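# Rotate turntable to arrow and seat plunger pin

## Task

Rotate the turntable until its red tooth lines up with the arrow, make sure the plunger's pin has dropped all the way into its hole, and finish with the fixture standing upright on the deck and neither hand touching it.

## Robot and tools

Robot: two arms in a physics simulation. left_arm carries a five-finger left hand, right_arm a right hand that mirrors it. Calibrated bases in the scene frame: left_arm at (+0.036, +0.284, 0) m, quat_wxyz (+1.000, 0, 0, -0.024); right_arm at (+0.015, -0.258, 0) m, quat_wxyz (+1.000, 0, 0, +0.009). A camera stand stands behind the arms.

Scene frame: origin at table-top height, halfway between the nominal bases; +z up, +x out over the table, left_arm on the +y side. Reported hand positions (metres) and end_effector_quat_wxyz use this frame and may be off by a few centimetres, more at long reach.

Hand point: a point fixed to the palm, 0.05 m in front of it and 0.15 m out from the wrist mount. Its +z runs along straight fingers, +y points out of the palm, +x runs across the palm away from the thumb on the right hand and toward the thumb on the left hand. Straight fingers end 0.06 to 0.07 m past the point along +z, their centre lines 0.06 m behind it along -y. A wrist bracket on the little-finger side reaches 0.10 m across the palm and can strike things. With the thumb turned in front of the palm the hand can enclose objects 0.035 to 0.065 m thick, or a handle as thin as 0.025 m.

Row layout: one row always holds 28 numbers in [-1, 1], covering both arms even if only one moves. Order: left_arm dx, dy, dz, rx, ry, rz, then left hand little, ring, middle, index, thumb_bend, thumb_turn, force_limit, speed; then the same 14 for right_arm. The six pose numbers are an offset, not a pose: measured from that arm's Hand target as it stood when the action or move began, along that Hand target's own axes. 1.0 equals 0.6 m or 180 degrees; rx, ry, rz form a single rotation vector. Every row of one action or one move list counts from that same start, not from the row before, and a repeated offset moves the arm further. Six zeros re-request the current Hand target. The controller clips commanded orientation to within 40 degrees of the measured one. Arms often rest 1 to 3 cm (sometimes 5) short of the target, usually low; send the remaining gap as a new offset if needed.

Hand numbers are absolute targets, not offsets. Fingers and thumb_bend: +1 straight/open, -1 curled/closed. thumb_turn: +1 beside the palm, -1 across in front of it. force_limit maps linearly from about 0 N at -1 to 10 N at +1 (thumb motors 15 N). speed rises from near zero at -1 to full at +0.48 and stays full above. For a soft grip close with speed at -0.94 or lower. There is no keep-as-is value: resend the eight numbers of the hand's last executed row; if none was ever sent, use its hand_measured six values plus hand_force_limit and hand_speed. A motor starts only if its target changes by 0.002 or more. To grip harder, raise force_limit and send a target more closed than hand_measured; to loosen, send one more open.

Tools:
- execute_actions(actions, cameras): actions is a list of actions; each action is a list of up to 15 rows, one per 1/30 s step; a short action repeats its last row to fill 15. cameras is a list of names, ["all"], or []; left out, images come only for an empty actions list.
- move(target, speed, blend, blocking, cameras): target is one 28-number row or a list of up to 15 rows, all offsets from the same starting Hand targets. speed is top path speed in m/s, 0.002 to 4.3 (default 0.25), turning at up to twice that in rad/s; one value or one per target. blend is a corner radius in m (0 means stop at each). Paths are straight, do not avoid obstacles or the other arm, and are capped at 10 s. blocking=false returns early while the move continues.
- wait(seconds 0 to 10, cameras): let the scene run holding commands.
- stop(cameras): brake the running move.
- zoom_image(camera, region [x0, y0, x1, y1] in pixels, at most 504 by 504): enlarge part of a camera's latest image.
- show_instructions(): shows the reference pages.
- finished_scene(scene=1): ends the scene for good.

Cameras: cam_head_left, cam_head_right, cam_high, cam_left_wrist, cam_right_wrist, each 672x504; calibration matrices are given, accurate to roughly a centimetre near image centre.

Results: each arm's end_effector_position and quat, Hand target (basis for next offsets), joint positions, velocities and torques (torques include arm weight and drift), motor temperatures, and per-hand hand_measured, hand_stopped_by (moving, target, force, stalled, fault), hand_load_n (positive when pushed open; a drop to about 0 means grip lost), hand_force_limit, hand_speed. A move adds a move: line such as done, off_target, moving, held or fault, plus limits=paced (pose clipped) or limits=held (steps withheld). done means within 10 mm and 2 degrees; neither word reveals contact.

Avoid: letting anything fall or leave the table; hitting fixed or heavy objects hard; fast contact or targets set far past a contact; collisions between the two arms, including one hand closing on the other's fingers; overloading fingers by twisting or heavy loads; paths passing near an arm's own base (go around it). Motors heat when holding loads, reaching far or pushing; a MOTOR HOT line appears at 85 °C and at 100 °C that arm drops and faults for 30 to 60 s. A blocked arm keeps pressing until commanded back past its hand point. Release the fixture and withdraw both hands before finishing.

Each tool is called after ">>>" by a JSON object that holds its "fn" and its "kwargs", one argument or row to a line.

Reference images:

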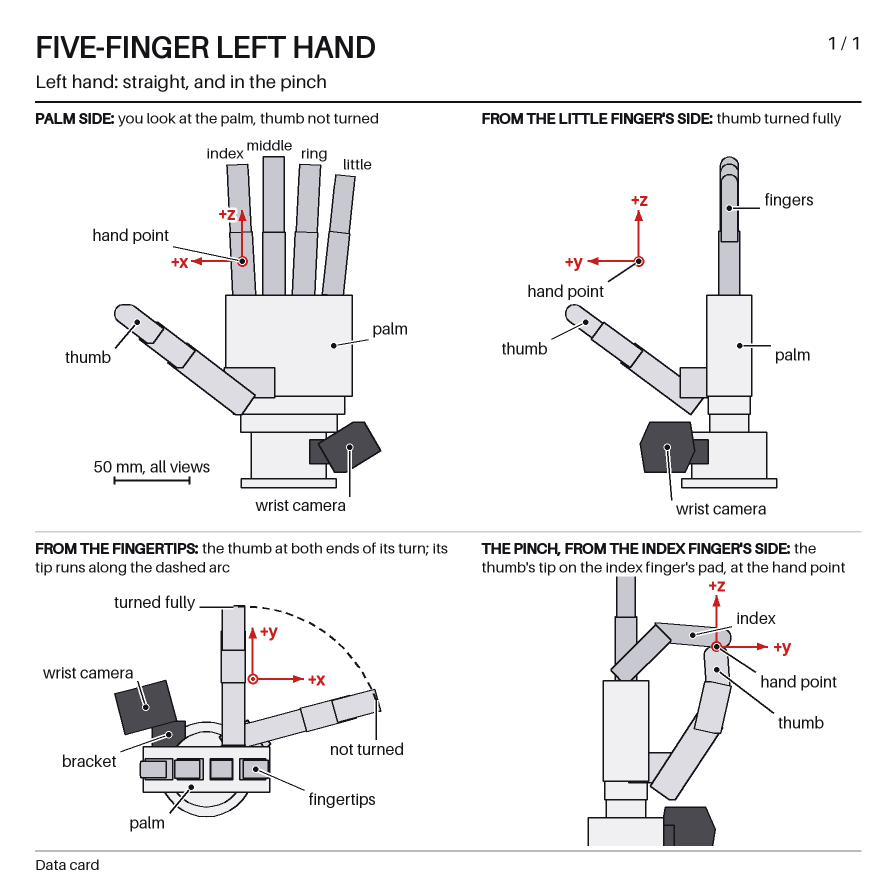

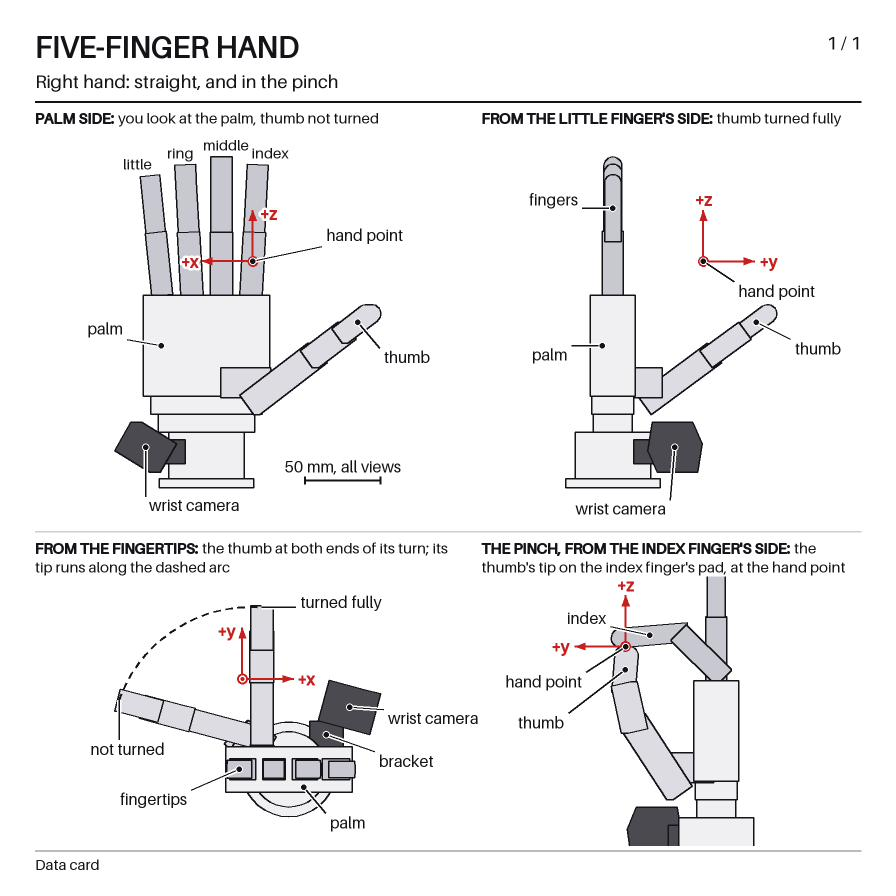

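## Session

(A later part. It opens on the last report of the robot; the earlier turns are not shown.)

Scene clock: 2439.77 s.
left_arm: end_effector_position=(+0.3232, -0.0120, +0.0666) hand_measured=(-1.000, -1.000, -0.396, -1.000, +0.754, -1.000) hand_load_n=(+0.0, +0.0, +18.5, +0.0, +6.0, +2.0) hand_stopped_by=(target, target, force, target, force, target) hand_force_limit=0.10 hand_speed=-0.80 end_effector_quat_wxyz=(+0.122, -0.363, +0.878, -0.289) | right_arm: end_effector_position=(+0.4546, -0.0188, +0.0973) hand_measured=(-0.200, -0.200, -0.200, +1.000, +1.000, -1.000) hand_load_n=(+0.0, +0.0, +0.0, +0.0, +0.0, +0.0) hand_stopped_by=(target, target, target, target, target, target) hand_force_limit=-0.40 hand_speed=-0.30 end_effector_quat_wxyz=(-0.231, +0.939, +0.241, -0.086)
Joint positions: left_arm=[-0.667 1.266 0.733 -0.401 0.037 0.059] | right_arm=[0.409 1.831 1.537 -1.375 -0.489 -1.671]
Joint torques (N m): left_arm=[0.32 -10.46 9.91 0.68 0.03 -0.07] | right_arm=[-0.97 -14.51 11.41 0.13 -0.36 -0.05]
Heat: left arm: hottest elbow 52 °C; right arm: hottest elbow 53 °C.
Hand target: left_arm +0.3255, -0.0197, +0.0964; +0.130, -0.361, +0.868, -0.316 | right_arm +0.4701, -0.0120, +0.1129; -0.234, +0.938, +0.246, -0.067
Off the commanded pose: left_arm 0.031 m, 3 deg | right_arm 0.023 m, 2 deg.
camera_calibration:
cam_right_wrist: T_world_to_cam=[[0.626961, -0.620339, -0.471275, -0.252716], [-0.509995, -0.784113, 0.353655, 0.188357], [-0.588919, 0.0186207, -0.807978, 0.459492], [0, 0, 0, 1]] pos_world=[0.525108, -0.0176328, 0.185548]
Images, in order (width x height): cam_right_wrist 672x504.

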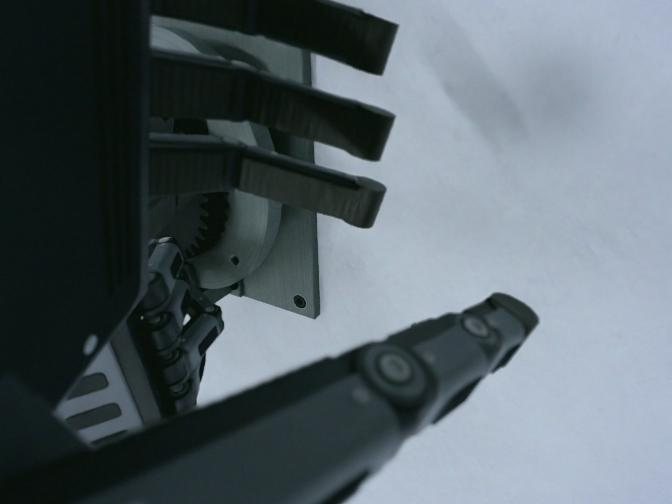

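>>> {"fn": "execute_actions", "kwargs": {
  "actions": [
    [[0,0,0,0,0,0,-1,-1,-0.40,-1,0.50,-1,0.1,-0.8,0,0,0,0,0,0,-0.2,-0.2,-0.2,-1,1,-1,-0.4,-0.3]],
    [[0,0,0,0,0,0,-1,-1,-0.40,-1,0.50,-1,0.1,-0.8,0,0,0,0,0,0,-0.2,-0.2,-0.2,-1,1,-1,-0.4,-0.3]],
    [[0,0,0,0,0,0,-1,-1,-0.40,-1,0.50,-1,0.1,-0.8,0,0,0,0,0,0,1,1,1,-1,1,-1,-0.4,-0.3]],
    [[0,0,0,0,0,0,-1,-1,-0.40,-1,0.50,-1,0.1,-0.8,0,0,0,0,0,0,1,1,1,-1,1,-1,-0.4,-0.3]]
  ],
  "cameras": ["cam_right_wrist"]
}}

>>> {"fn": "zoom_image", "kwargs": {
  "camera": "cam_right_wrist",
  "region": [140, 60, 290, 210]
}}

Scene clock: 2488.50 s.
left_arm: end_effector_position=(+0.3232, -0.0120, +0.0666) hand_measured=(-1.000, -1.000, -0.396, -1.000, +0.754, -1.000) hand_load_n=(+0.5, +0.0, +18.5, +0.0, +6.0, +2.0) hand_stopped_by=(target, target, force, target, force, target) hand_force_limit=0.10 hand_speed=-0.80 end_effector_quat_wxyz=(+0.122, -0.363, +0.878, -0.289) | right_arm: end_effector_position=(+0.4546, -0.0188, +0.0973) hand_measured=(+1.000, +1.000, +1.000, -1.000, +1.000, -1.000) hand_load_n=(+0.0, +0.0, +0.0, +0.0, +0.0, +0.0) hand_stopped_by=(target, target, target, target, target, target) hand_force_limit=-0.40 hand_speed=-0.30 end_effector_quat_wxyz=(-0.231, +0.939, +0.241, -0.086)
Joint positions: left_arm=[-0.667 1.266 0.733 -0.401 0.037 0.059] | right_arm=[0.409 1.831 1.537 -1.375 -0.489 -1.671]
Joint torques (N m): left_arm=[0.32 -10.46 9.89 0.69 0.03 -0.07] | right_arm=[-1.03 -14.56 11.4 0.12 -0.36 -0.05]
Motor temperatures (°C): left_arm=[30 31 52 27 29 30] | right_arm=[27 32 57 26 29 29]
Heat: left arm: hottest elbow 52 °C; right arm: hottest elbow 57 °C.
Hand target: left_arm +0.3255, -0.0197, +0.0964; +0.130, -0.361, +0.868, -0.316 | right_arm +0.4701, -0.0120, +0.1129; -0.234, +0.938, +0.246, -0.067
Off the commanded pose: left_arm 0.031 m, 3 deg | right_arm 0.023 m, 2 deg.
camera_calibration:
cam_right_wrist: T_world_to_cam=[[0.626961, -0.620339, -0.471275, -0.252716], [-0.509995, -0.784113, 0.353655, 0.188357], [-0.588919, 0.0186207, -0.807978, 0.459492], [0, 0, 0, 1]] pos_world=[0.525108, -0.0176328, 0.185548]
Images, in order (width x height): cam_right_wrist 672x504.

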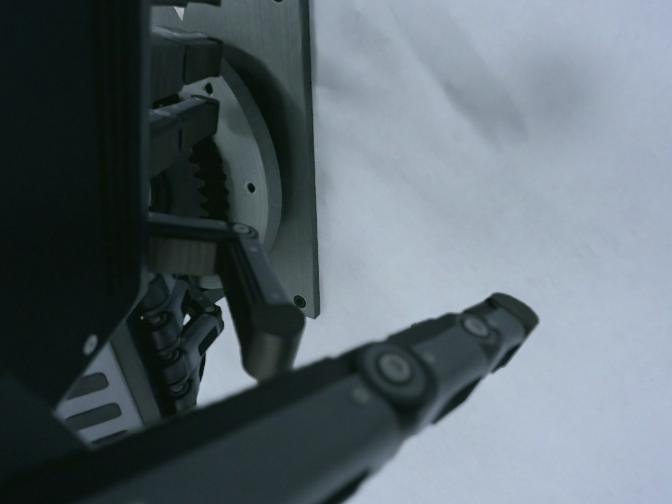

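Scaled by 3.360 from the camera's 672x504 image, which has a finer 960x720 frame.

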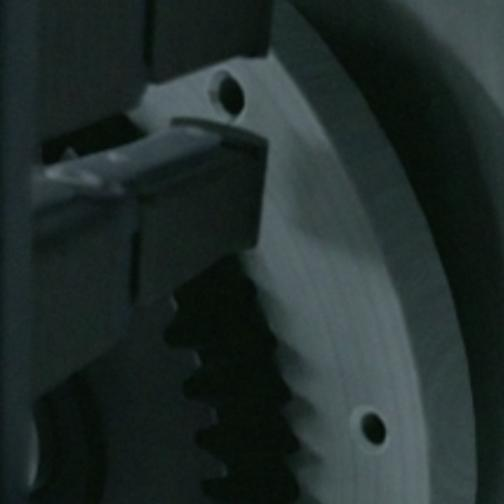

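>>> {"fn": "move", "kwargs": {
  "target": [0,0,0,0,0,0,-1,-1,-0.40,-1,0.50,-1,0.1,-0.8,-0.0233,0.0148,0.0468,0,0,0,1,1,1,-1,1,-1,-0.4,-0.3],
  "speed": 0.05,
  "cameras": ["cam_right_wrist"]
}}

>>> {"fn": "zoom_image", "kwargs": {
  "camera": "cam_right_wrist",
  "region": [140, 60, 290, 210]
}}

Scene clock: 2539.60 s.
left_arm: end_effector_position=(+0.3232, -0.0120, +0.0666) hand_measured=(-1.000, -1.000, -0.396, -1.000, +0.754, -1.000) hand_load_n=(+0.0, +0.0, +18.5, +0.0, +6.0, +2.0) hand_stopped_by=(target, target, force, target, force, target) hand_force_limit=0.10 hand_speed=-0.80 end_effector_quat_wxyz=(+0.122, -0.363, +0.878, -0.289) | right_arm: end_effector_position=(+0.4583, -0.0170, +0.0872) hand_measured=(+1.000, +1.000, +1.000, -1.000, +1.000, -1.000) hand_load_n=(+0.0, +0.0, +0.0, +0.0, +0.0, +0.0) hand_stopped_by=(target, target, target, target, target, target) hand_force_limit=-0.40 hand_speed=-0.30 end_effector_quat_wxyz=(-0.235, +0.938, +0.245, -0.067)
Joint positions: left_arm=[-0.667 1.266 0.733 -0.401 0.037 0.059] | right_arm=[0.409 1.821 1.5 -1.308 -0.491 -1.671]
Joint torques (N m): left_arm=[0.32 -10.46 9.89 0.66 0.03 -0.07] | right_arm=[-0.26 -14.86 6.42 1.1 -0.31 0.02]
Motor temperatures (°C): left_arm=[30 32 52 27 29 30] | right_arm=[27 33 58 26 29 29]
Heat: left arm: hottest elbow 52 °C; right arm: hottest elbow 58 °C.
Hand target: left_arm +0.3255, -0.0197, +0.0964; +0.130, -0.361, +0.868, -0.316 | right_arm +0.4551, -0.0142, +0.0842; -0.234, +0.938, +0.246, -0.067
Off the commanded pose: left_arm 0.031 m, 3 deg | right_arm 0.005 m, 0 deg.
move: off_target (left_arm)
camera_calibration:
cam_right_wrist: T_world_to_cam=[[0.642798, -0.612354, -0.460254, -0.266743], [-0.522062, -0.789877, 0.321785, 0.20344], [-0.56059, 0.033438, -0.827418, 0.442425], [0, 0, 0, 1]] pos_world=[0.525689, -0.0174422, 0.177837]
Images, in order (width x height): cam_right_wrist 672x504.

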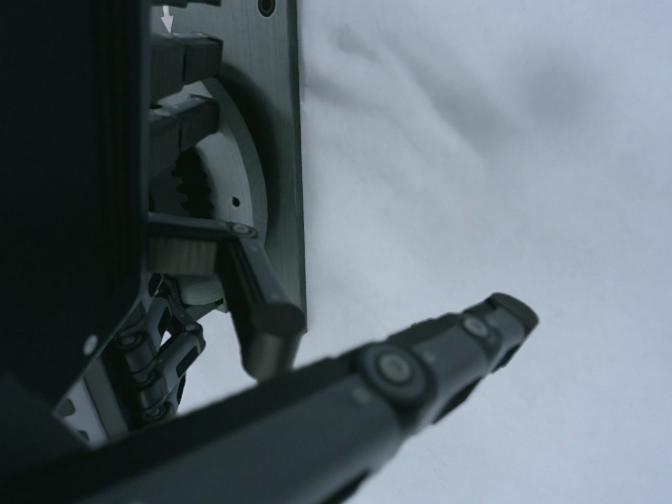

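Scaled by 3.360 from the camera's 672x504 image, which has a finer 960x720 frame.

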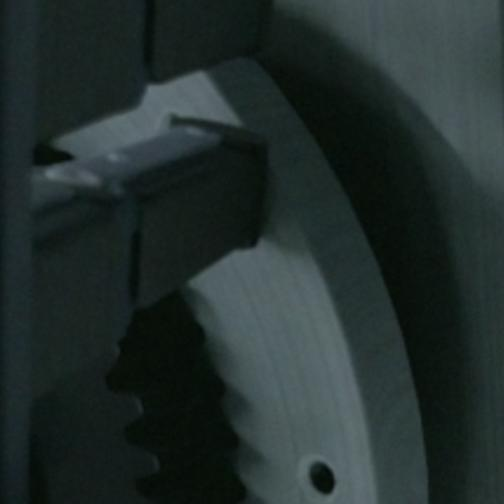

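>>> {"fn": "move", "kwargs": {
  "target": [0,0,0,0,0,0,-1,-1,-0.40,-1,0.50,-1,0.1,-0.8,-0.0190,-0.0068,0.0020,0,0,0,1,1,1,-1,1,-1,-0.4,-0.3],
  "speed": 0.04,
  "cameras": ["cam_right_wrist"]
}}

>>> {"fn": "zoom_image", "kwargs": {
  "camera": "cam_right_wrist",
  "region": [140, 60, 290, 210]
}}

Scene clock: 2551.87 s.
left_arm: end_effector_position=(+0.3232, -0.0120, +0.0666) hand_measured=(-1.000, -1.000, -0.396, -1.000, +0.754, -1.000) hand_load_n=(+0.0, +0.0, +18.0, +0.0, +6.0, +2.0) hand_stopped_by=(target, target, force, target, force, target) hand_force_limit=0.10 hand_speed=-0.80 end_effector_quat_wxyz=(+0.122, -0.363, +0.878, -0.289) | right_arm: end_effector_position=(+0.4543, -0.0184, +0.0867) hand_measured=(+1.000, +1.000, +1.000, -1.000, +1.000, -1.000) hand_load_n=(+0.0, +0.0, +0.0, +0.0, +0.0, +0.0) hand_stopped_by=(target, target, target, target, target, target) hand_force_limit=-0.40 hand_speed=-0.30 end_effector_quat_wxyz=(-0.237, +0.938, +0.246, -0.058)
Joint positions: left_arm=[-0.667 1.266 0.733 -0.401 0.037 0.059] | right_arm=[0.409 1.797 1.466 -1.277 -0.493 -1.666]
Joint torques (N m): left_arm=[0.32 -10.46 9.89 0.69 0.03 -0.07] | right_arm=[0.21 -14.45 5.97 0.49 -0.27 0.02]
Heat: left arm: hottest elbow 52 °C; right arm: hottest elbow 54 °C.
Hand target: left_arm +0.3255, -0.0197, +0.0964; +0.130, -0.361, +0.868, -0.316 | right_arm +0.4431, -0.0163, +0.0851; -0.234, +0.938, +0.246, -0.067
Off the commanded pose: left_arm 0.031 m, 3 deg | right_arm 0.011 m, 1 deg.
move: off_target (left_arm, right_arm)
camera_calibration:
cam_right_wrist: T_world_to_cam=[[0.648123, -0.610949, -0.454619, -0.268144], [-0.530647, -0.790499, 0.305819, 0.205645], [-0.546215, 0.043034, -0.836539, 0.434199], [0, 0, 0, 1]] pos_world=[0.520081, -0.0199448, 0.178431]
Images, in order (width x height): cam_right_wrist 672x504.

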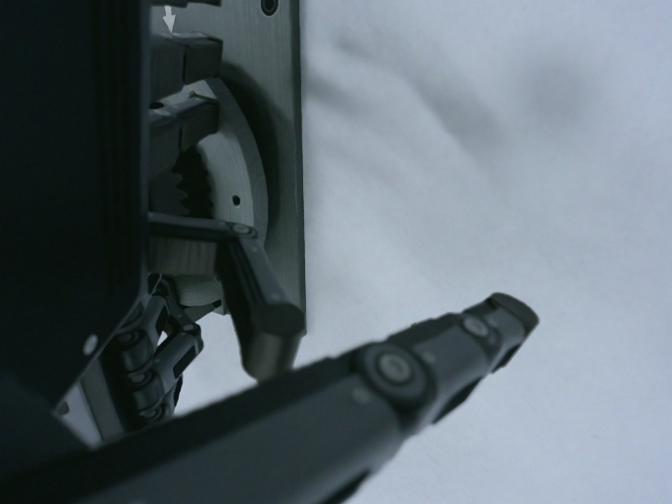

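Scaled by 3.360 from the camera's 672x504 image, which has a finer 960x720 frame.

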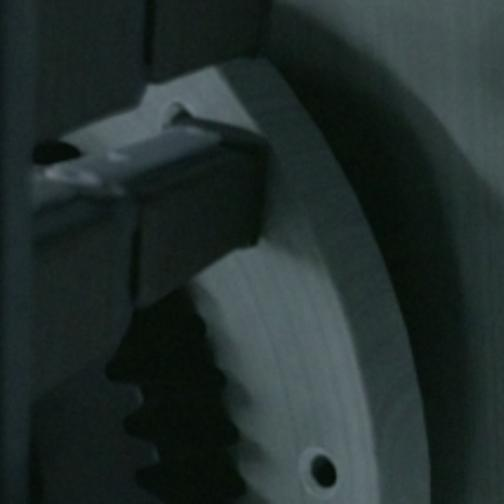

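>>> {"fn": "move", "kwargs": {
  "target": [0,0,0,0,0,0,-1,-1,-0.40,-1,0.50,-1,0.1,-0.8,0.0163,-0.0167,0.0088,0,0,0,1,1,1,-1,1,-1,-0.4,-0.3],
  "speed": 0.04,
  "cameras": ["cam_right_wrist","cam_left_wrist"]
}}

>>> {"fn": "zoom_image", "kwargs": {
  "camera": "cam_right_wrist",
  "region": [140, 60, 290, 210]
}}

Scene clock: 2561.93 s.
left_arm: end_effector_position=(+0.3232, -0.0120, +0.0666) hand_measured=(-1.000, -1.000, -0.396, -1.000, +0.754, -1.000) hand_load_n=(+0.0, +0.0, +18.0, +0.0, +6.0, +2.0) hand_stopped_by=(target, target, force, target, force, target) hand_force_limit=0.10 hand_speed=-0.80 end_effector_quat_wxyz=(+0.122, -0.363, +0.878, -0.289) | right_arm: end_effector_position=(+0.4505, -0.0145, +0.0869) hand_measured=(+1.000, +1.000, +1.000, -1.000, +1.000, -1.000) hand_load_n=(+0.0, +0.0, -1.0, +0.0, +0.0, +0.0) hand_stopped_by=(target, target, target, target, target, target) hand_force_limit=-0.40 hand_speed=-0.30 end_effector_quat_wxyz=(-0.235, +0.940, +0.239, -0.061)
Joint positions: left_arm=[-0.667 1.266 0.733 -0.401 0.037 0.059] | right_arm=[0.419 1.796 1.466 -1.276 -0.489 -1.641]
Joint torques (N m): left_arm=[0.32 -10.46 9.91 0.69 0.03 -0.07] | right_arm=[1.49 -13.39 8.2 0.62 -0.42 0.05]
Motor temperatures (°C): left_arm=[30 32 52 27 29 30] | right_arm=[27 34 52 26 29 29]
Heat: left arm: hottest elbow 52 °C; right arm: hottest elbow 52 °C.
Hand target: left_arm +0.3255, -0.0197, +0.0964; +0.130, -0.361, +0.868, -0.316 | right_arm +0.4461, -0.0017, +0.0851; -0.234, +0.938, +0.246, -0.067
Off the commanded pose: left_arm 0.031 m, 3 deg | right_arm 0.014 m, 1 deg.
move: off_target (left_arm, right_arm)
camera_calibration:
cam_left_wrist: T_world_to_cam=[[0.388494, -0.715457, 0.580684, -0.176643], [-0.916288, -0.233337, 0.32553, 0.264461], [-0.0974079, -0.65854, -0.746215, 0.186392], [0, 0, 0, 1]] pos_world=[0.329103, 0.0580742, 0.155572]
cam_right_wrist: T_world_to_cam=[[0.637816, -0.621985, -0.454231, -0.258806], [-0.536955, -0.781907, 0.316703, 0.20878], [-0.552151, 0.0419036, -0.83269, 0.434508], [0, 0, 0, 1]] pos_world=[0.517089, -0.0159345, 0.178132]
Images, in order (width x height): cam_left_wrist 672x504, cam_right_wrist 672x504.

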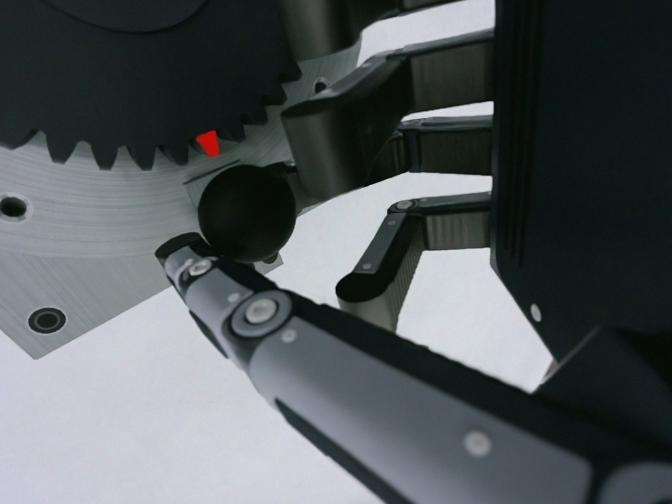

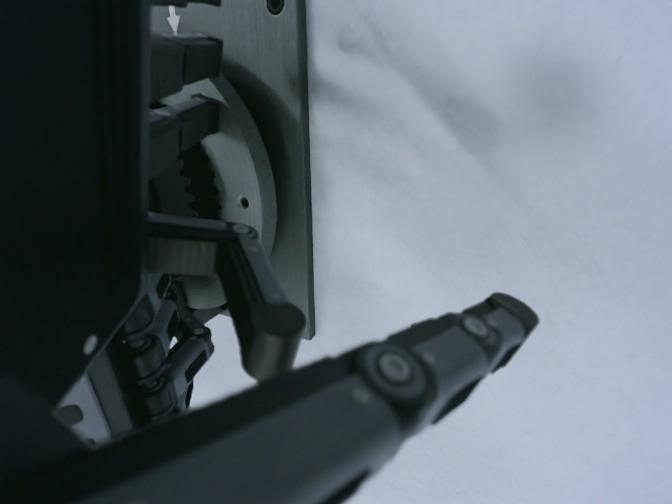

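Scaled by 3.360 from the camera's 672x504 image, which has a finer 960x720 frame.

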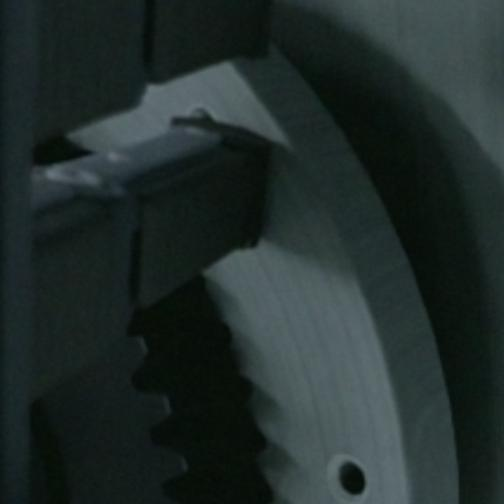

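>>> {"fn": "move", "kwargs": {
  "target": [0,0,0,0,0,0,-1,-1,-0.40,-1,0.50,-1,0.1,-0.8,0.0140,-0.0145,0.0080,0,0,0,1,1,1,-1,1,-1,-0.4,-0.3],
  "speed": 0.04,
  "cameras": ["cam_right_wrist","cam_left_wrist"]
}}

>>> {"fn": "zoom_image", "kwargs": {
  "camera": "cam_right_wrist",
  "region": [140, 60, 290, 210]
}}

Scene clock: 2567.30 s.
left_arm: end_effector_position=(+0.3232, -0.0120, +0.0666) hand_measured=(-1.000, -1.000, -0.396, -1.000, +0.754, -1.000) hand_load_n=(+0.0, +0.0, +18.5, +0.0, +6.0, +2.0) hand_stopped_by=(target, target, force, target, force, target) hand_force_limit=0.10 hand_speed=-0.80 end_effector_quat_wxyz=(+0.122, -0.363, +0.878, -0.289) | right_arm: end_effector_position=(+0.4430, -0.0018, +0.0878) hand_measured=(+1.000, +1.000, +1.000, -1.000, +1.000, -1.000) hand_load_n=(+0.0, +0.0, -1.0, +0.0, +0.0, +0.0) hand_stopped_by=(target, target, target, target, target, target) hand_force_limit=-0.40 hand_speed=-0.30 end_effector_quat_wxyz=(-0.232, +0.939, +0.244, -0.066)
Joint positions: left_arm=[-0.667 1.266 0.733 -0.401 0.037 0.059] | right_arm=[0.449 1.797 1.468 -1.276 -0.487 -1.621]
Joint torques (N m): left_arm=[0.32 -10.46 9.91 0.68 0.03 -0.07] | right_arm=[0.97 -12.04 9.94 0.77 -0.5 0.03]
Heat: left arm: hottest elbow 52 °C; right arm: hottest elbow 52 °C.
Hand target: left_arm +0.3255, -0.0197, +0.0964; +0.130, -0.361, +0.868, -0.316 | right_arm +0.4485, +0.0110, +0.0847; -0.234, +0.938, +0.245, -0.067
Off the commanded pose: left_arm 0.031 m, 3 deg | right_arm 0.014 m, 0 deg.
move: off_target (left_arm, right_arm)
camera_calibration:
cam_left_wrist: T_world_to_cam=[[0.388494, -0.715457, 0.580684, -0.176643], [-0.916288, -0.233337, 0.32553, 0.264461], [-0.0974079, -0.65854, -0.746215, 0.186392], [0, 0, 0, 1]] pos_world=[0.329103, 0.0580742, 0.155572]
cam_right_wrist: T_world_to_cam=[[0.642298, -0.617262, -0.454359, -0.247613], [-0.526376, -0.786142, 0.323896, 0.208953], [-0.557119, 0.0311259, -0.829849, 0.432509], [0, 0, 0, 1]] pos_world=[0.509988, -0.00203739, 0.178733]
Images, in order (width x height): cam_left_wrist 672x504, cam_right_wrist 672x504.

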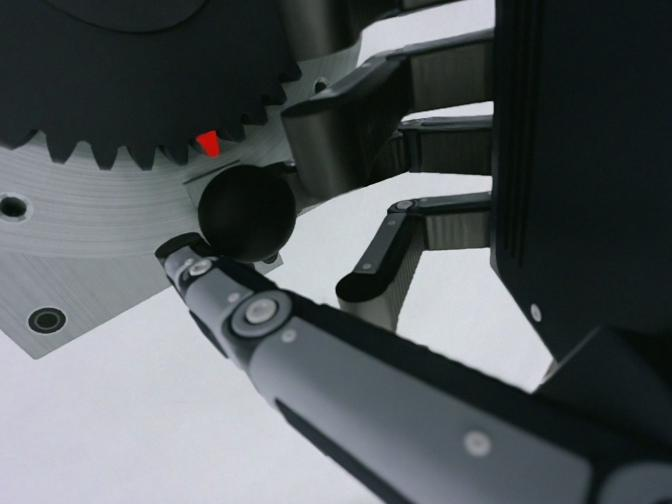

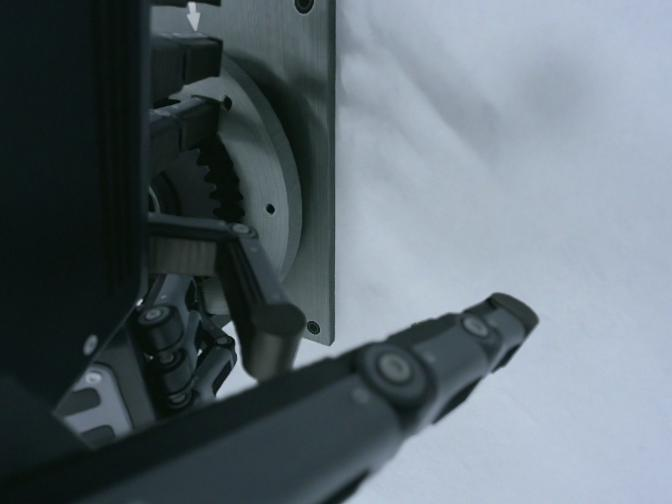

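Scaled by 3.360 from the camera's 672x504 image, which has a finer 960x720 frame.

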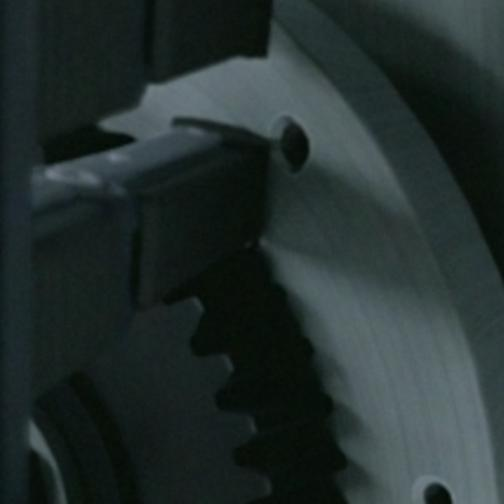

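>>> {"fn": "move", "kwargs": {
  "target": [0,0,0,0,0,0,-1,-1,-0.40,-1,0.50,-1,0.1,-0.8,-0.0005,-0.0172,0.0092,0,0,0,1,1,1,-1,1,-1,-0.4,-0.3],
  "speed": 0.04,
  "cameras": ["cam_right_wrist","cam_left_wrist"]
}}

>>> {"fn": "zoom_image", "kwargs": {
  "camera": "cam_right_wrist",
  "region": [140, 60, 290, 210]
}}

Scene clock: 2581.20 s.
left_arm: end_effector_position=(+0.3232, -0.0120, +0.0666) hand_measured=(-1.000, -1.000, -0.396, -1.000, +0.754, -1.000) hand_load_n=(+0.0, +0.0, +18.5, +0.0, +6.0, +2.0) hand_stopped_by=(target, target, force, target, force, target) hand_force_limit=0.10 hand_speed=-0.80 end_effector_quat_wxyz=(+0.122, -0.363, +0.878, -0.289) | right_arm: end_effector_position=(+0.4414, -0.0014, +0.0880) hand_measured=(+1.000, +1.000, +1.000, -1.000, +1.000, -1.000) hand_load_n=(+0.0, +0.0, -2.0, +0.0, +0.0, +0.0) hand_stopped_by=(target, target, target, target, target, target) hand_force_limit=-0.40 hand_speed=-0.30 end_effector_quat_wxyz=(-0.230, +0.942, +0.235, -0.068)
Joint positions: left_arm=[-0.667 1.266 0.733 -0.401 0.037 0.059] | right_arm=[0.451 1.797 1.468 -1.276 -0.484 -1.6]
Joint torques (N m): left_arm=[0.32 -10.46 9.89 0.68 0.03 -0.07] | right_arm=[2.2 -12.51 9.43 1.17 -0.68 0.04]
Heat: left arm: hottest elbow 52 °C; right arm: hottest elbow 51 °C.
Hand target: left_arm +0.3255, -0.0197, +0.0964; +0.130, -0.361, +0.868, -0.316 | right_arm +0.4424, +0.0210, +0.0848; -0.234, +0.938, +0.245, -0.067
Off the commanded pose: left_arm 0.031 m, 3 deg | right_arm 0.023 m, 1 deg.
move: off_target (left_arm, right_arm)
camera_calibration:
cam_left_wrist: T_world_to_cam=[[0.388494, -0.715457, 0.580684, -0.176643], [-0.916288, -0.233337, 0.32553, 0.264461], [-0.0974079, -0.65854, -0.746215, 0.186392], [0, 0, 0, 1]] pos_world=[0.329103, 0.0580742, 0.155572]
cam_right_wrist: T_world_to_cam=[[0.629106, -0.630972, -0.453983, -0.240485], [-0.536797, -0.775061, 0.33336, 0.212176], [-0.562205, 0.0339785, -0.826299, 0.43367], [0, 0, 0, 1]] pos_world=[0.508998, -0.00202517, 0.178433]
Images, in order (width x height): cam_left_wrist 672x504, cam_right_wrist 672x504.

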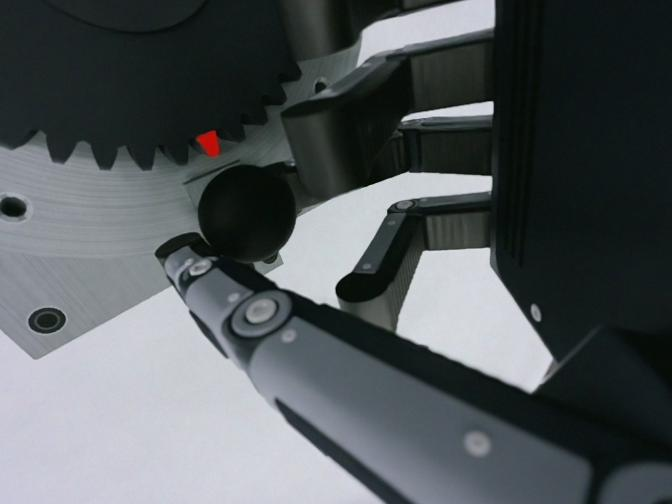

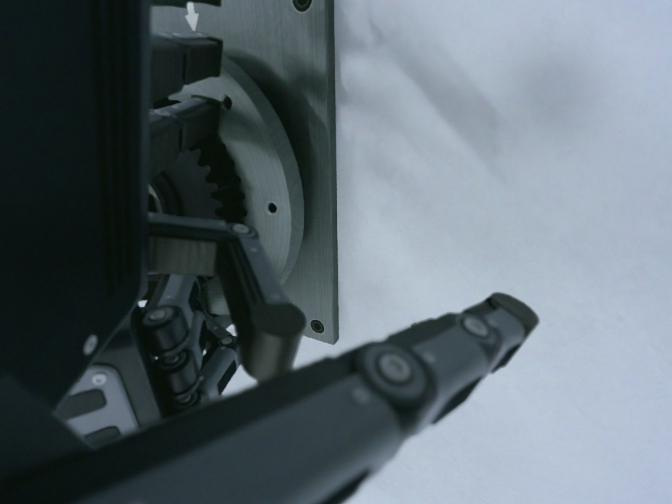

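Scaled by 3.360 from the camera's 672x504 image, which has a finer 960x720 frame.

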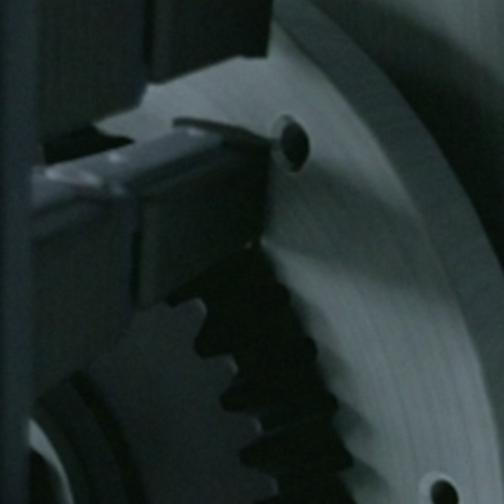

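>>> {"fn": "move", "kwargs": {
  "target": [0,0,0,0.0111,0,0,-1,-1,-0.40,-1,0.50,-1,0.1,-0.8,-0.0123,0.0193,-0.0103,0,0,0,1,1,1,-1,1,-1,-0.4,-0.3],
  "speed": 0.04
}}

Scene clock: 2647.17 s.
left_arm: end_effector_position=(+0.3228, -0.0118, +0.0669) hand_measured=(-1.000, -1.000, -0.396, -1.000, +0.754, -1.000) hand_load_n=(+0.0, +0.0, +21.0, +0.0, +4.5, +1.5) hand_stopped_by=(target, target, force, target, force, target) hand_force_limit=0.10 hand_speed=-0.80 end_effector_quat_wxyz=(+0.127, -0.361, +0.874, -0.298) | right_arm: end_effector_position=(+0.4418, -0.0016, +0.0879) hand_measured=(+1.000, +1.000, +1.000, -1.000, +1.000, -1.000) hand_load_n=(+0.0, +0.0, -1.5, +0.0, +0.0, +0.0) hand_stopped_by=(target, target, target, target, target, target) hand_force_limit=-0.40 hand_speed=-0.30 end_effector_quat_wxyz=(-0.230, +0.941, +0.237, -0.067)
Joint positions: left_arm=[-0.667 1.253 0.715 -0.374 0.038 0.059] | right_arm=[0.451 1.797 1.468 -1.276 -0.484 -1.604]
Joint torques (N m): left_arm=[0.38 -10.81 9.24 1.52 0.11 -0.07] | right_arm=[-0.03 -13.33 7.86 0.91 -0.65 -0.11]
Heat: left arm: hottest elbow 52 °C; right arm: hottest elbow 51 °C.
Hand target: left_arm +0.3254, -0.0196, +0.0963; +0.137, -0.359, +0.862, -0.331 | right_arm +0.4424, +0.0060, +0.0848; -0.234, +0.938, +0.246, -0.067
Off the commanded pose: left_arm 0.031 m, 4 deg | right_arm 0.008 m, 1 deg.
move: off_target (left_arm)

>>> {"fn": "wait", "kwargs": {
  "seconds": 0,
  "cameras": ["cam_left_wrist"]
}}

>>> {"fn": "zoom_image", "kwargs": {
  "camera": "cam_left_wrist",
  "region": [160, 120, 360, 300]
}}

Scene clock: 2652.93 s.
left_arm: end_effector_position=(+0.3229, -0.0118, +0.0669) hand_measured=(-1.000, -1.000, -0.396, -1.000, +0.754, -1.000) hand_load_n=(+0.0, +0.5, +21.0, +0.0, +4.5, +1.5) hand_stopped_by=(target, target, force, target, force, target) hand_force_limit=0.10 hand_speed=-0.80 end_effector_quat_wxyz=(+0.127, -0.361, +0.874, -0.298) | right_arm: end_effector_position=(+0.4418, -0.0016, +0.0879) hand_measured=(+1.000, +1.000, +1.000, -1.000, +1.000, -1.000) hand_load_n=(+0.0, +0.0, -1.5, +0.0, +0.0, +0.0) hand_stopped_by=(target, target, target, target, target, target) hand_force_limit=-0.40 hand_speed=-0.30 end_effector_quat_wxyz=(-0.230, +0.941, +0.237, -0.067)
Joint positions: left_arm=[-0.667 1.253 0.715 -0.374 0.038 0.059] | right_arm=[0.451 1.797 1.468 -1.276 -0.484 -1.605]
Joint torques (N m): left_arm=[0.38 -10.58 9.17 1.47 0.11 -0.07] | right_arm=[-0.03 -13.33 7.9 0.91 -0.65 -0.12]
Heat: left arm: hottest elbow 51 °C; right arm: hottest elbow 51 °C.
Hand target: left_arm +0.3254, -0.0197, +0.0964; +0.137, -0.359, +0.862, -0.331 | right_arm +0.4424, +0.0060, +0.0848; -0.234, +0.938, +0.245, -0.067
Off the commanded pose: left_arm 0.031 m, 4 deg | right_arm 0.008 m, 1 deg.
camera_calibration:
cam_left_wrist: T_world_to_cam=[[0.378436, -0.706694, 0.597804, -0.174322], [-0.921709, -0.228344, 0.313546, 0.266698], [-0.0850762, -0.669659, -0.73778, 0.182024], [0, 0, 0, 1]] pos_world=[0.327274, 0.0596008, 0.154882]
Images, in order (width x height): cam_left_wrist 672x504.

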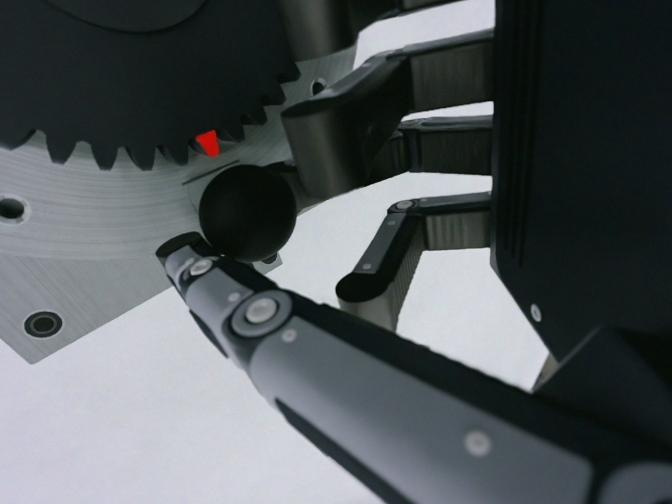

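Scaled by 2.520 from the camera's 672x504 image, which has a finer 960x720 frame.

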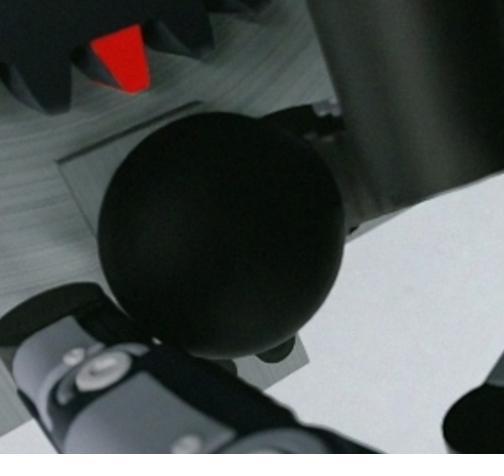

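>>> {"fn": "move", "kwargs": {
  "target": [0,-0.0060,-0.0080,0.0083,0,0,-1,-1,-0.40,-1,0.50,-1,0.1,-0.8,0,0,0,0,0,0,1,1,1,-1,1,-1,-0.4,-0.3],
  "speed": 0.04,
  "cameras": ["cam_left_wrist","cam_right_wrist"]
}}

>>> {"fn": "zoom_image", "kwargs": {
  "camera": "cam_left_wrist",
  "region": [160, 120, 360, 300]
}}

Scene clock: 2660.83 s.
left_arm: end_effector_position=(+0.3201, -0.0093, +0.0678) hand_measured=(-1.000, -1.000, -0.396, -1.000, +0.754, -1.000) hand_load_n=(+0.0, +0.0, +21.5, +0.0, +5.0, -0.5) hand_stopped_by=(target, target, force, target, force, target) hand_force_limit=0.10 hand_speed=-0.80 end_effector_quat_wxyz=(+0.130, -0.360, +0.872, -0.304) | right_arm: end_effector_position=(+0.4413, -0.0008, +0.0881) hand_measured=(+1.000, +1.000, +1.000, -1.000, +1.000, -1.000) hand_load_n=(+0.0, +0.0, +0.0, +0.0, +0.0, +0.0) hand_stopped_by=(target, target, target, target, target, target) hand_force_limit=-0.40 hand_speed=-0.30 end_effector_quat_wxyz=(-0.233, +0.941, +0.237, -0.068)
Joint positions: left_arm=[-0.667 1.233 0.697 -0.361 0.037 0.059] | right_arm=[0.451 1.797 1.468 -1.276 -0.488 -1.605]
Joint torques (N m): left_arm=[0.5 -10.7 9.73 1.54 0.18 -0.08] | right_arm=[-0.09 -13.39 7.88 0.9 -0.49 -0.11]
Heat: left arm: hottest elbow 51 °C; right arm: hottest elbow 50 °C.
Hand target: left_arm +0.3251, -0.0193, +0.1025; +0.142, -0.357, +0.858, -0.342 | right_arm +0.4424, +0.0061, +0.0848; -0.234, +0.938, +0.246, -0.067
Off the commanded pose: left_arm 0.036 m, 5 deg | right_arm 0.008 m, 1 deg.
move: off_target (left_arm)
camera_calibration:
cam_left_wrist: T_world_to_cam=[[0.372161, -0.701334, 0.607969, -0.170708], [-0.924956, -0.225789, 0.305738, 0.26601], [-0.0771512, -0.676128, -0.732733, 0.181146], [0, 0, 0, 1]] pos_world=[0.323555, 0.0628166, 0.155188]
cam_right_wrist: T_world_to_cam=[[0.631653, -0.62595, -0.457385, -0.24087], [-0.533448, -0.779037, 0.329446, 0.211435], [-0.562537, 0.0358953, -0.825993, 0.433857], [0, 0, 0, 1]] pos_world=[0.508996, -0.00163007, 0.178535]
Images, in order (width x height): cam_left_wrist 672x504, cam_right_wrist 672x504.

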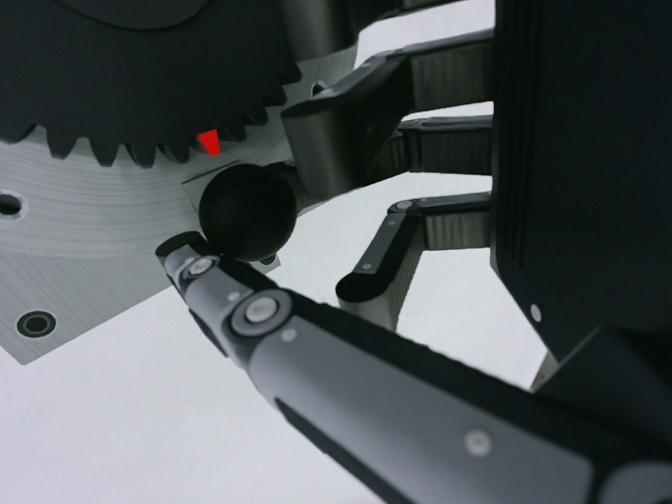

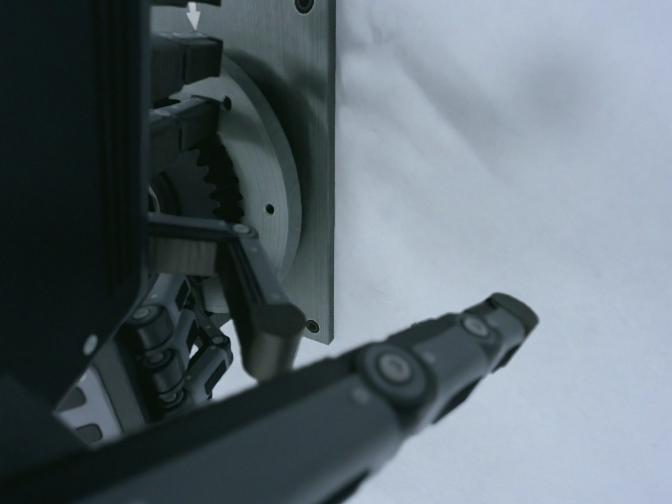

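Scaled by 2.520 from the camera's 672x504 image, which has a finer 960x720 frame.

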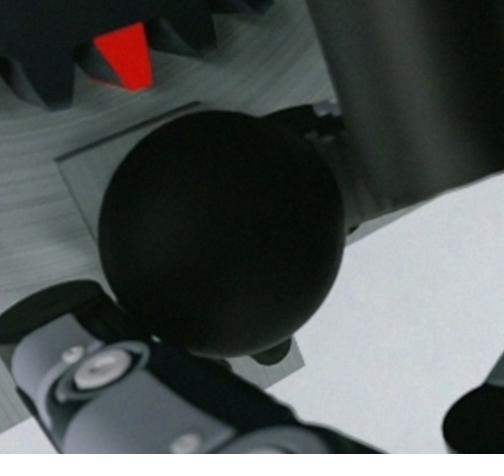

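>>> {"fn": "move", "kwargs": {
  "target": [0,0,0,0,0,0,-1,-1,-0.40,-1,0.50,-1,0.1,-0.8,0.0123,-0.0193,0.0103,0,0,0,1,1,1,-1,1,-1,-0.4,-0.3],
  "speed": 0.04,
  "cameras": ["cam_left_wrist","cam_right_wrist"]
}}

>>> {"fn": "zoom_image", "kwargs": {
  "camera": "cam_right_wrist",
  "region": [140, 60, 290, 210]
}}

Scene clock: 2681.97 s.
left_arm: end_effector_position=(+0.3201, -0.0093, +0.0678) hand_measured=(-1.000, -1.000, -0.396, -1.000, +0.754, -1.000) hand_load_n=(+0.0, +0.0, +21.5, +0.0, +4.5, +0.0) hand_stopped_by=(target, target, force, target, force, target) hand_force_limit=0.10 hand_speed=-0.80 end_effector_quat_wxyz=(+0.130, -0.360, +0.872, -0.304) | right_arm: end_effector_position=(+0.4402, +0.0000, +0.0881) hand_measured=(+1.000, +1.000, +1.000, -1.000, +1.000, -1.000) hand_load_n=(+0.0, +0.0, -2.0, +0.0, +0.0, +0.0) hand_stopped_by=(target, target, target, target, target, target) hand_force_limit=-0.40 hand_speed=-0.30 end_effector_quat_wxyz=(-0.231, +0.942, +0.235, -0.069)
Joint positions: left_arm=[-0.667 1.233 0.697 -0.361 0.037 0.059] | right_arm=[0.454 1.797 1.468 -1.276 -0.485 -1.597]
Joint torques (N m): left_arm=[0.5 -10.75 9.74 1.54 0.17 -0.08] | right_arm=[1.9 -12.45 9.46 1.18 -0.64 0.08]
Heat: left arm: hottest elbow 52 °C; right arm: hottest elbow 50 °C.
Hand target: left_arm +0.3251, -0.0193, +0.1025; +0.142, -0.357, +0.858, -0.342 | right_arm +0.4423, +0.0212, +0.0848; -0.234, +0.938, +0.246, -0.067
Off the commanded pose: left_arm 0.036 m, 5 deg | right_arm 0.022 m, 1 deg.
move: off_target (left_arm, right_arm)
camera_calibration:
cam_left_wrist: T_world_to_cam=[[0.372161, -0.701334, 0.607969, -0.170708], [-0.924956, -0.225789, 0.305738, 0.26601], [-0.0771512, -0.676128, -0.732733, 0.181146], [0, 0, 0, 1]] pos_world=[0.323555, 0.0628166, 0.155188]
cam_right_wrist: T_world_to_cam=[[0.628651, -0.630443, -0.455346, -0.238499], [-0.535622, -0.7755, 0.334228, 0.211972], [-0.563833, 0.0337806, -0.825198, 0.433691], [0, 0, 0, 1]] pos_world=[0.507999, -0.000625632, 0.178434]
Images, in order (width x height): cam_left_wrist 672x504, cam_right_wrist 672x504.

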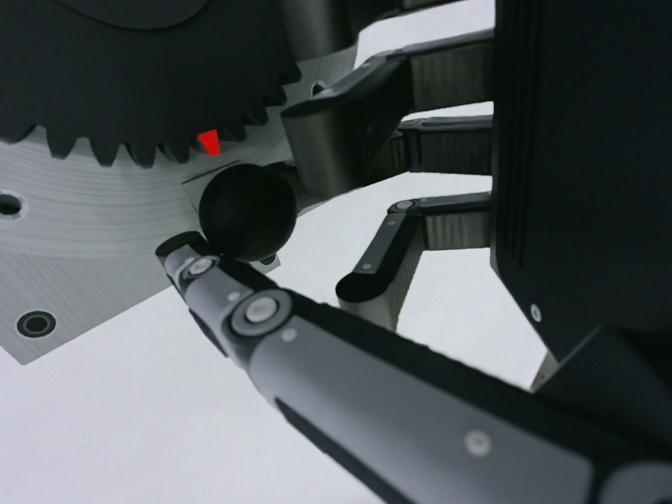

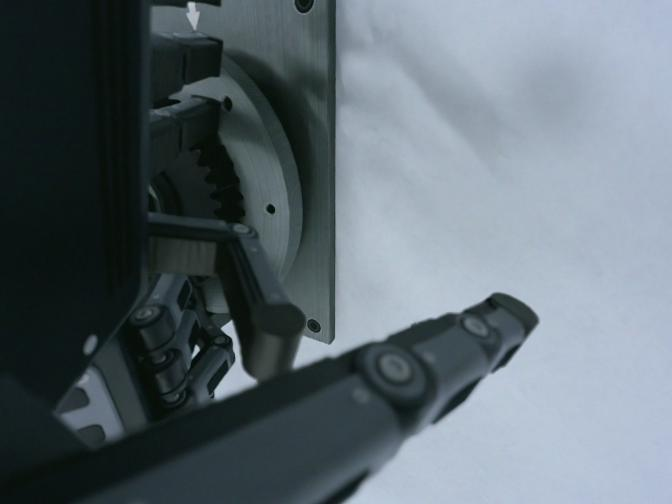

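Scaled by 3.360 from the camera's 672x504 image, which has a finer 960x720 frame.

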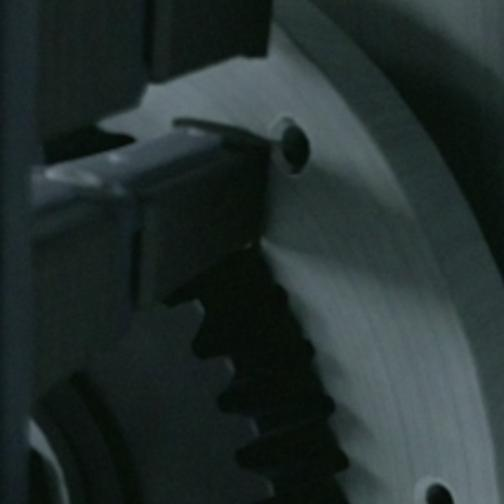

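>>> {"fn": "move", "kwargs": {
  "target": [0,-0.0120,-0.0077,0.0056,0,0,-1,-1,-0.40,-1,0.50,-1,0.1,-0.8,0,0,0,0,0,0,1,1,1,-1,1,-1,-0.4,-0.3],
  "speed": 0.04,
  "cameras": ["cam_left_wrist"]
}}

>>> {"fn": "zoom_image", "kwargs": {
  "camera": "cam_left_wrist",
  "region": [160, 120, 360, 300]
}}

Scene clock: 2703.37 s.
left_arm: end_effector_position=(+0.3189, -0.0080, +0.0685) hand_measured=(-1.000, -1.000, -0.396, -1.000, +0.754, -1.000) hand_load_n=(+0.0, +0.0, +22.0, +0.0, +4.5, -0.5) hand_stopped_by=(target, target, force, target, force, target) hand_force_limit=0.10 hand_speed=-0.80 end_effector_quat_wxyz=(+0.131, -0.360, +0.872, -0.305) | right_arm: end_effector_position=(+0.4395, +0.0010, +0.0881) hand_measured=(+1.000, +1.000, +1.000, -1.000, +1.000, -1.000) hand_load_n=(+0.0, +0.0, -2.0, +0.0, -0.5, +0.0) hand_stopped_by=(target, target, target, target, target, target) hand_force_limit=-0.40 hand_speed=-0.30 end_effector_quat_wxyz=(-0.230, +0.942, +0.236, -0.069)
Joint positions: left_arm=[-0.667 1.225 0.692 -0.361 0.036 0.059] | right_arm=[0.456 1.797 1.468 -1.276 -0.485 -1.596]
Joint torques (N m): left_arm=[0.5 -11.16 10.51 1.44 0.26 -0.08] | right_arm=[1.73 -12.4 9.5 1.18 -0.63 0.02]
Heat: left arm: hottest elbow 52 °C; right arm: hottest elbow 50 °C.
Hand target: left_arm +0.3265, -0.0207, +0.1106; +0.145, -0.356, +0.855, -0.350 | right_arm +0.4424, +0.0211, +0.0848; -0.234, +0.938, +0.245, -0.067
Off the commanded pose: left_arm 0.045 m, 6 deg | right_arm 0.021 m, 1 deg.
move: off_target (left_arm, right_arm)
camera_calibration:
cam_left_wrist: T_world_to_cam=[[0.37116, -0.700387, 0.609671, -0.169571], [-0.925555, -0.226188, 0.303622, 0.265392], [-0.0747526, -0.676976, -0.732199, 0.181625], [0, 0, 0, 1]] pos_world=[0.32215, 0.0642188, 0.155789]
Images, in order (width x height): cam_left_wrist 672x504.

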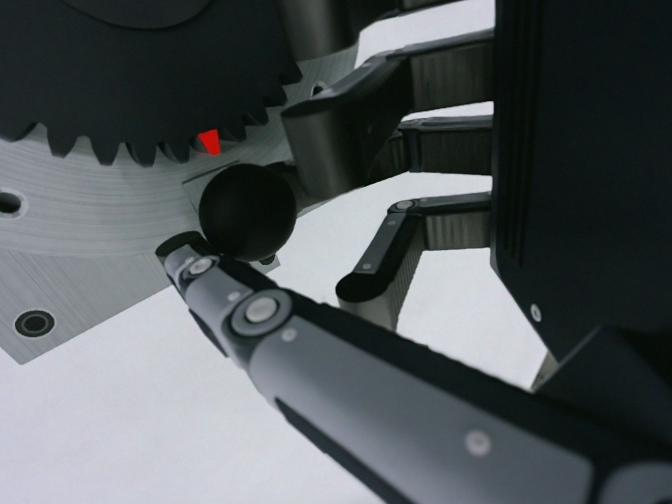

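Scaled by 2.520 from the camera's 672x504 image, which has a finer 960x720 frame.

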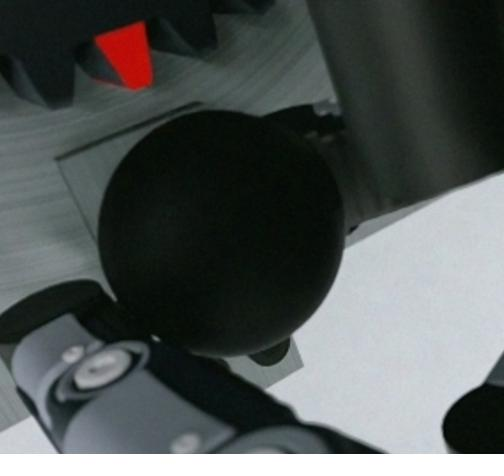

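>>> {"fn": "move", "kwargs": {
  "target": [-0.0061,0.0699,0.0370,-0.0222,0,0,-1,-1,-0.40,-1,0.50,-1,0.1,-0.8,-0.0123,0.0193,-0.0103,0,0,0,1,1,1,-1,1,-1,-0.4,-0.3],
  "speed": 0.06
}}

Scene clock: 2824.23 s.
left_arm: end_effector_position=(+0.3180, -0.0070, +0.0634) hand_measured=(-1.000, -1.000, -0.396, -1.000, +0.754, -1.000) hand_load_n=(+0.0, +0.0, +9.0, +0.0, +7.5, +1.5) hand_stopped_by=(target, target, force, target, force, target) hand_force_limit=0.10 hand_speed=-0.80 end_effector_quat_wxyz=(+0.131, -0.360, +0.870, -0.310) | right_arm: end_effector_position=(+0.4400, +0.0006, +0.0881) hand_measured=(+1.000, +1.000, +1.000, -1.000, +1.000, -1.000) hand_load_n=(+0.0, +0.0, -1.0, +0.0, +0.0, +0.0) hand_stopped_by=(target, target, target, target, target, target) hand_force_limit=-0.40 hand_speed=-0.30 end_effector_quat_wxyz=(-0.231, +0.941, +0.238, -0.069)
Joint positions: left_arm=[-0.664 1.225 0.672 -0.331 0.042 0.059] | right_arm=[0.456 1.797 1.468 -1.276 -0.485 -1.601]
Joint torques (N m): left_arm=[1.03 -6.48 7.84 2.3 0.16 0.03] | right_arm=[-0.44 -13.27 7.88 0.91 -0.6 -0.1]
Heat: left arm: hottest elbow 52 °C; right arm: hottest elbow 51 °C.
Hand target: left_arm +0.3188, -0.0080, +0.0654; +0.132, -0.360, +0.866, -0.320 | right_arm +0.4425, +0.0060, +0.0848; -0.234, +0.938, +0.246, -0.067
Off the commanded pose: left_arm 0.002 m, 1 deg | right_arm 0.007 m, 1 deg.
move: done


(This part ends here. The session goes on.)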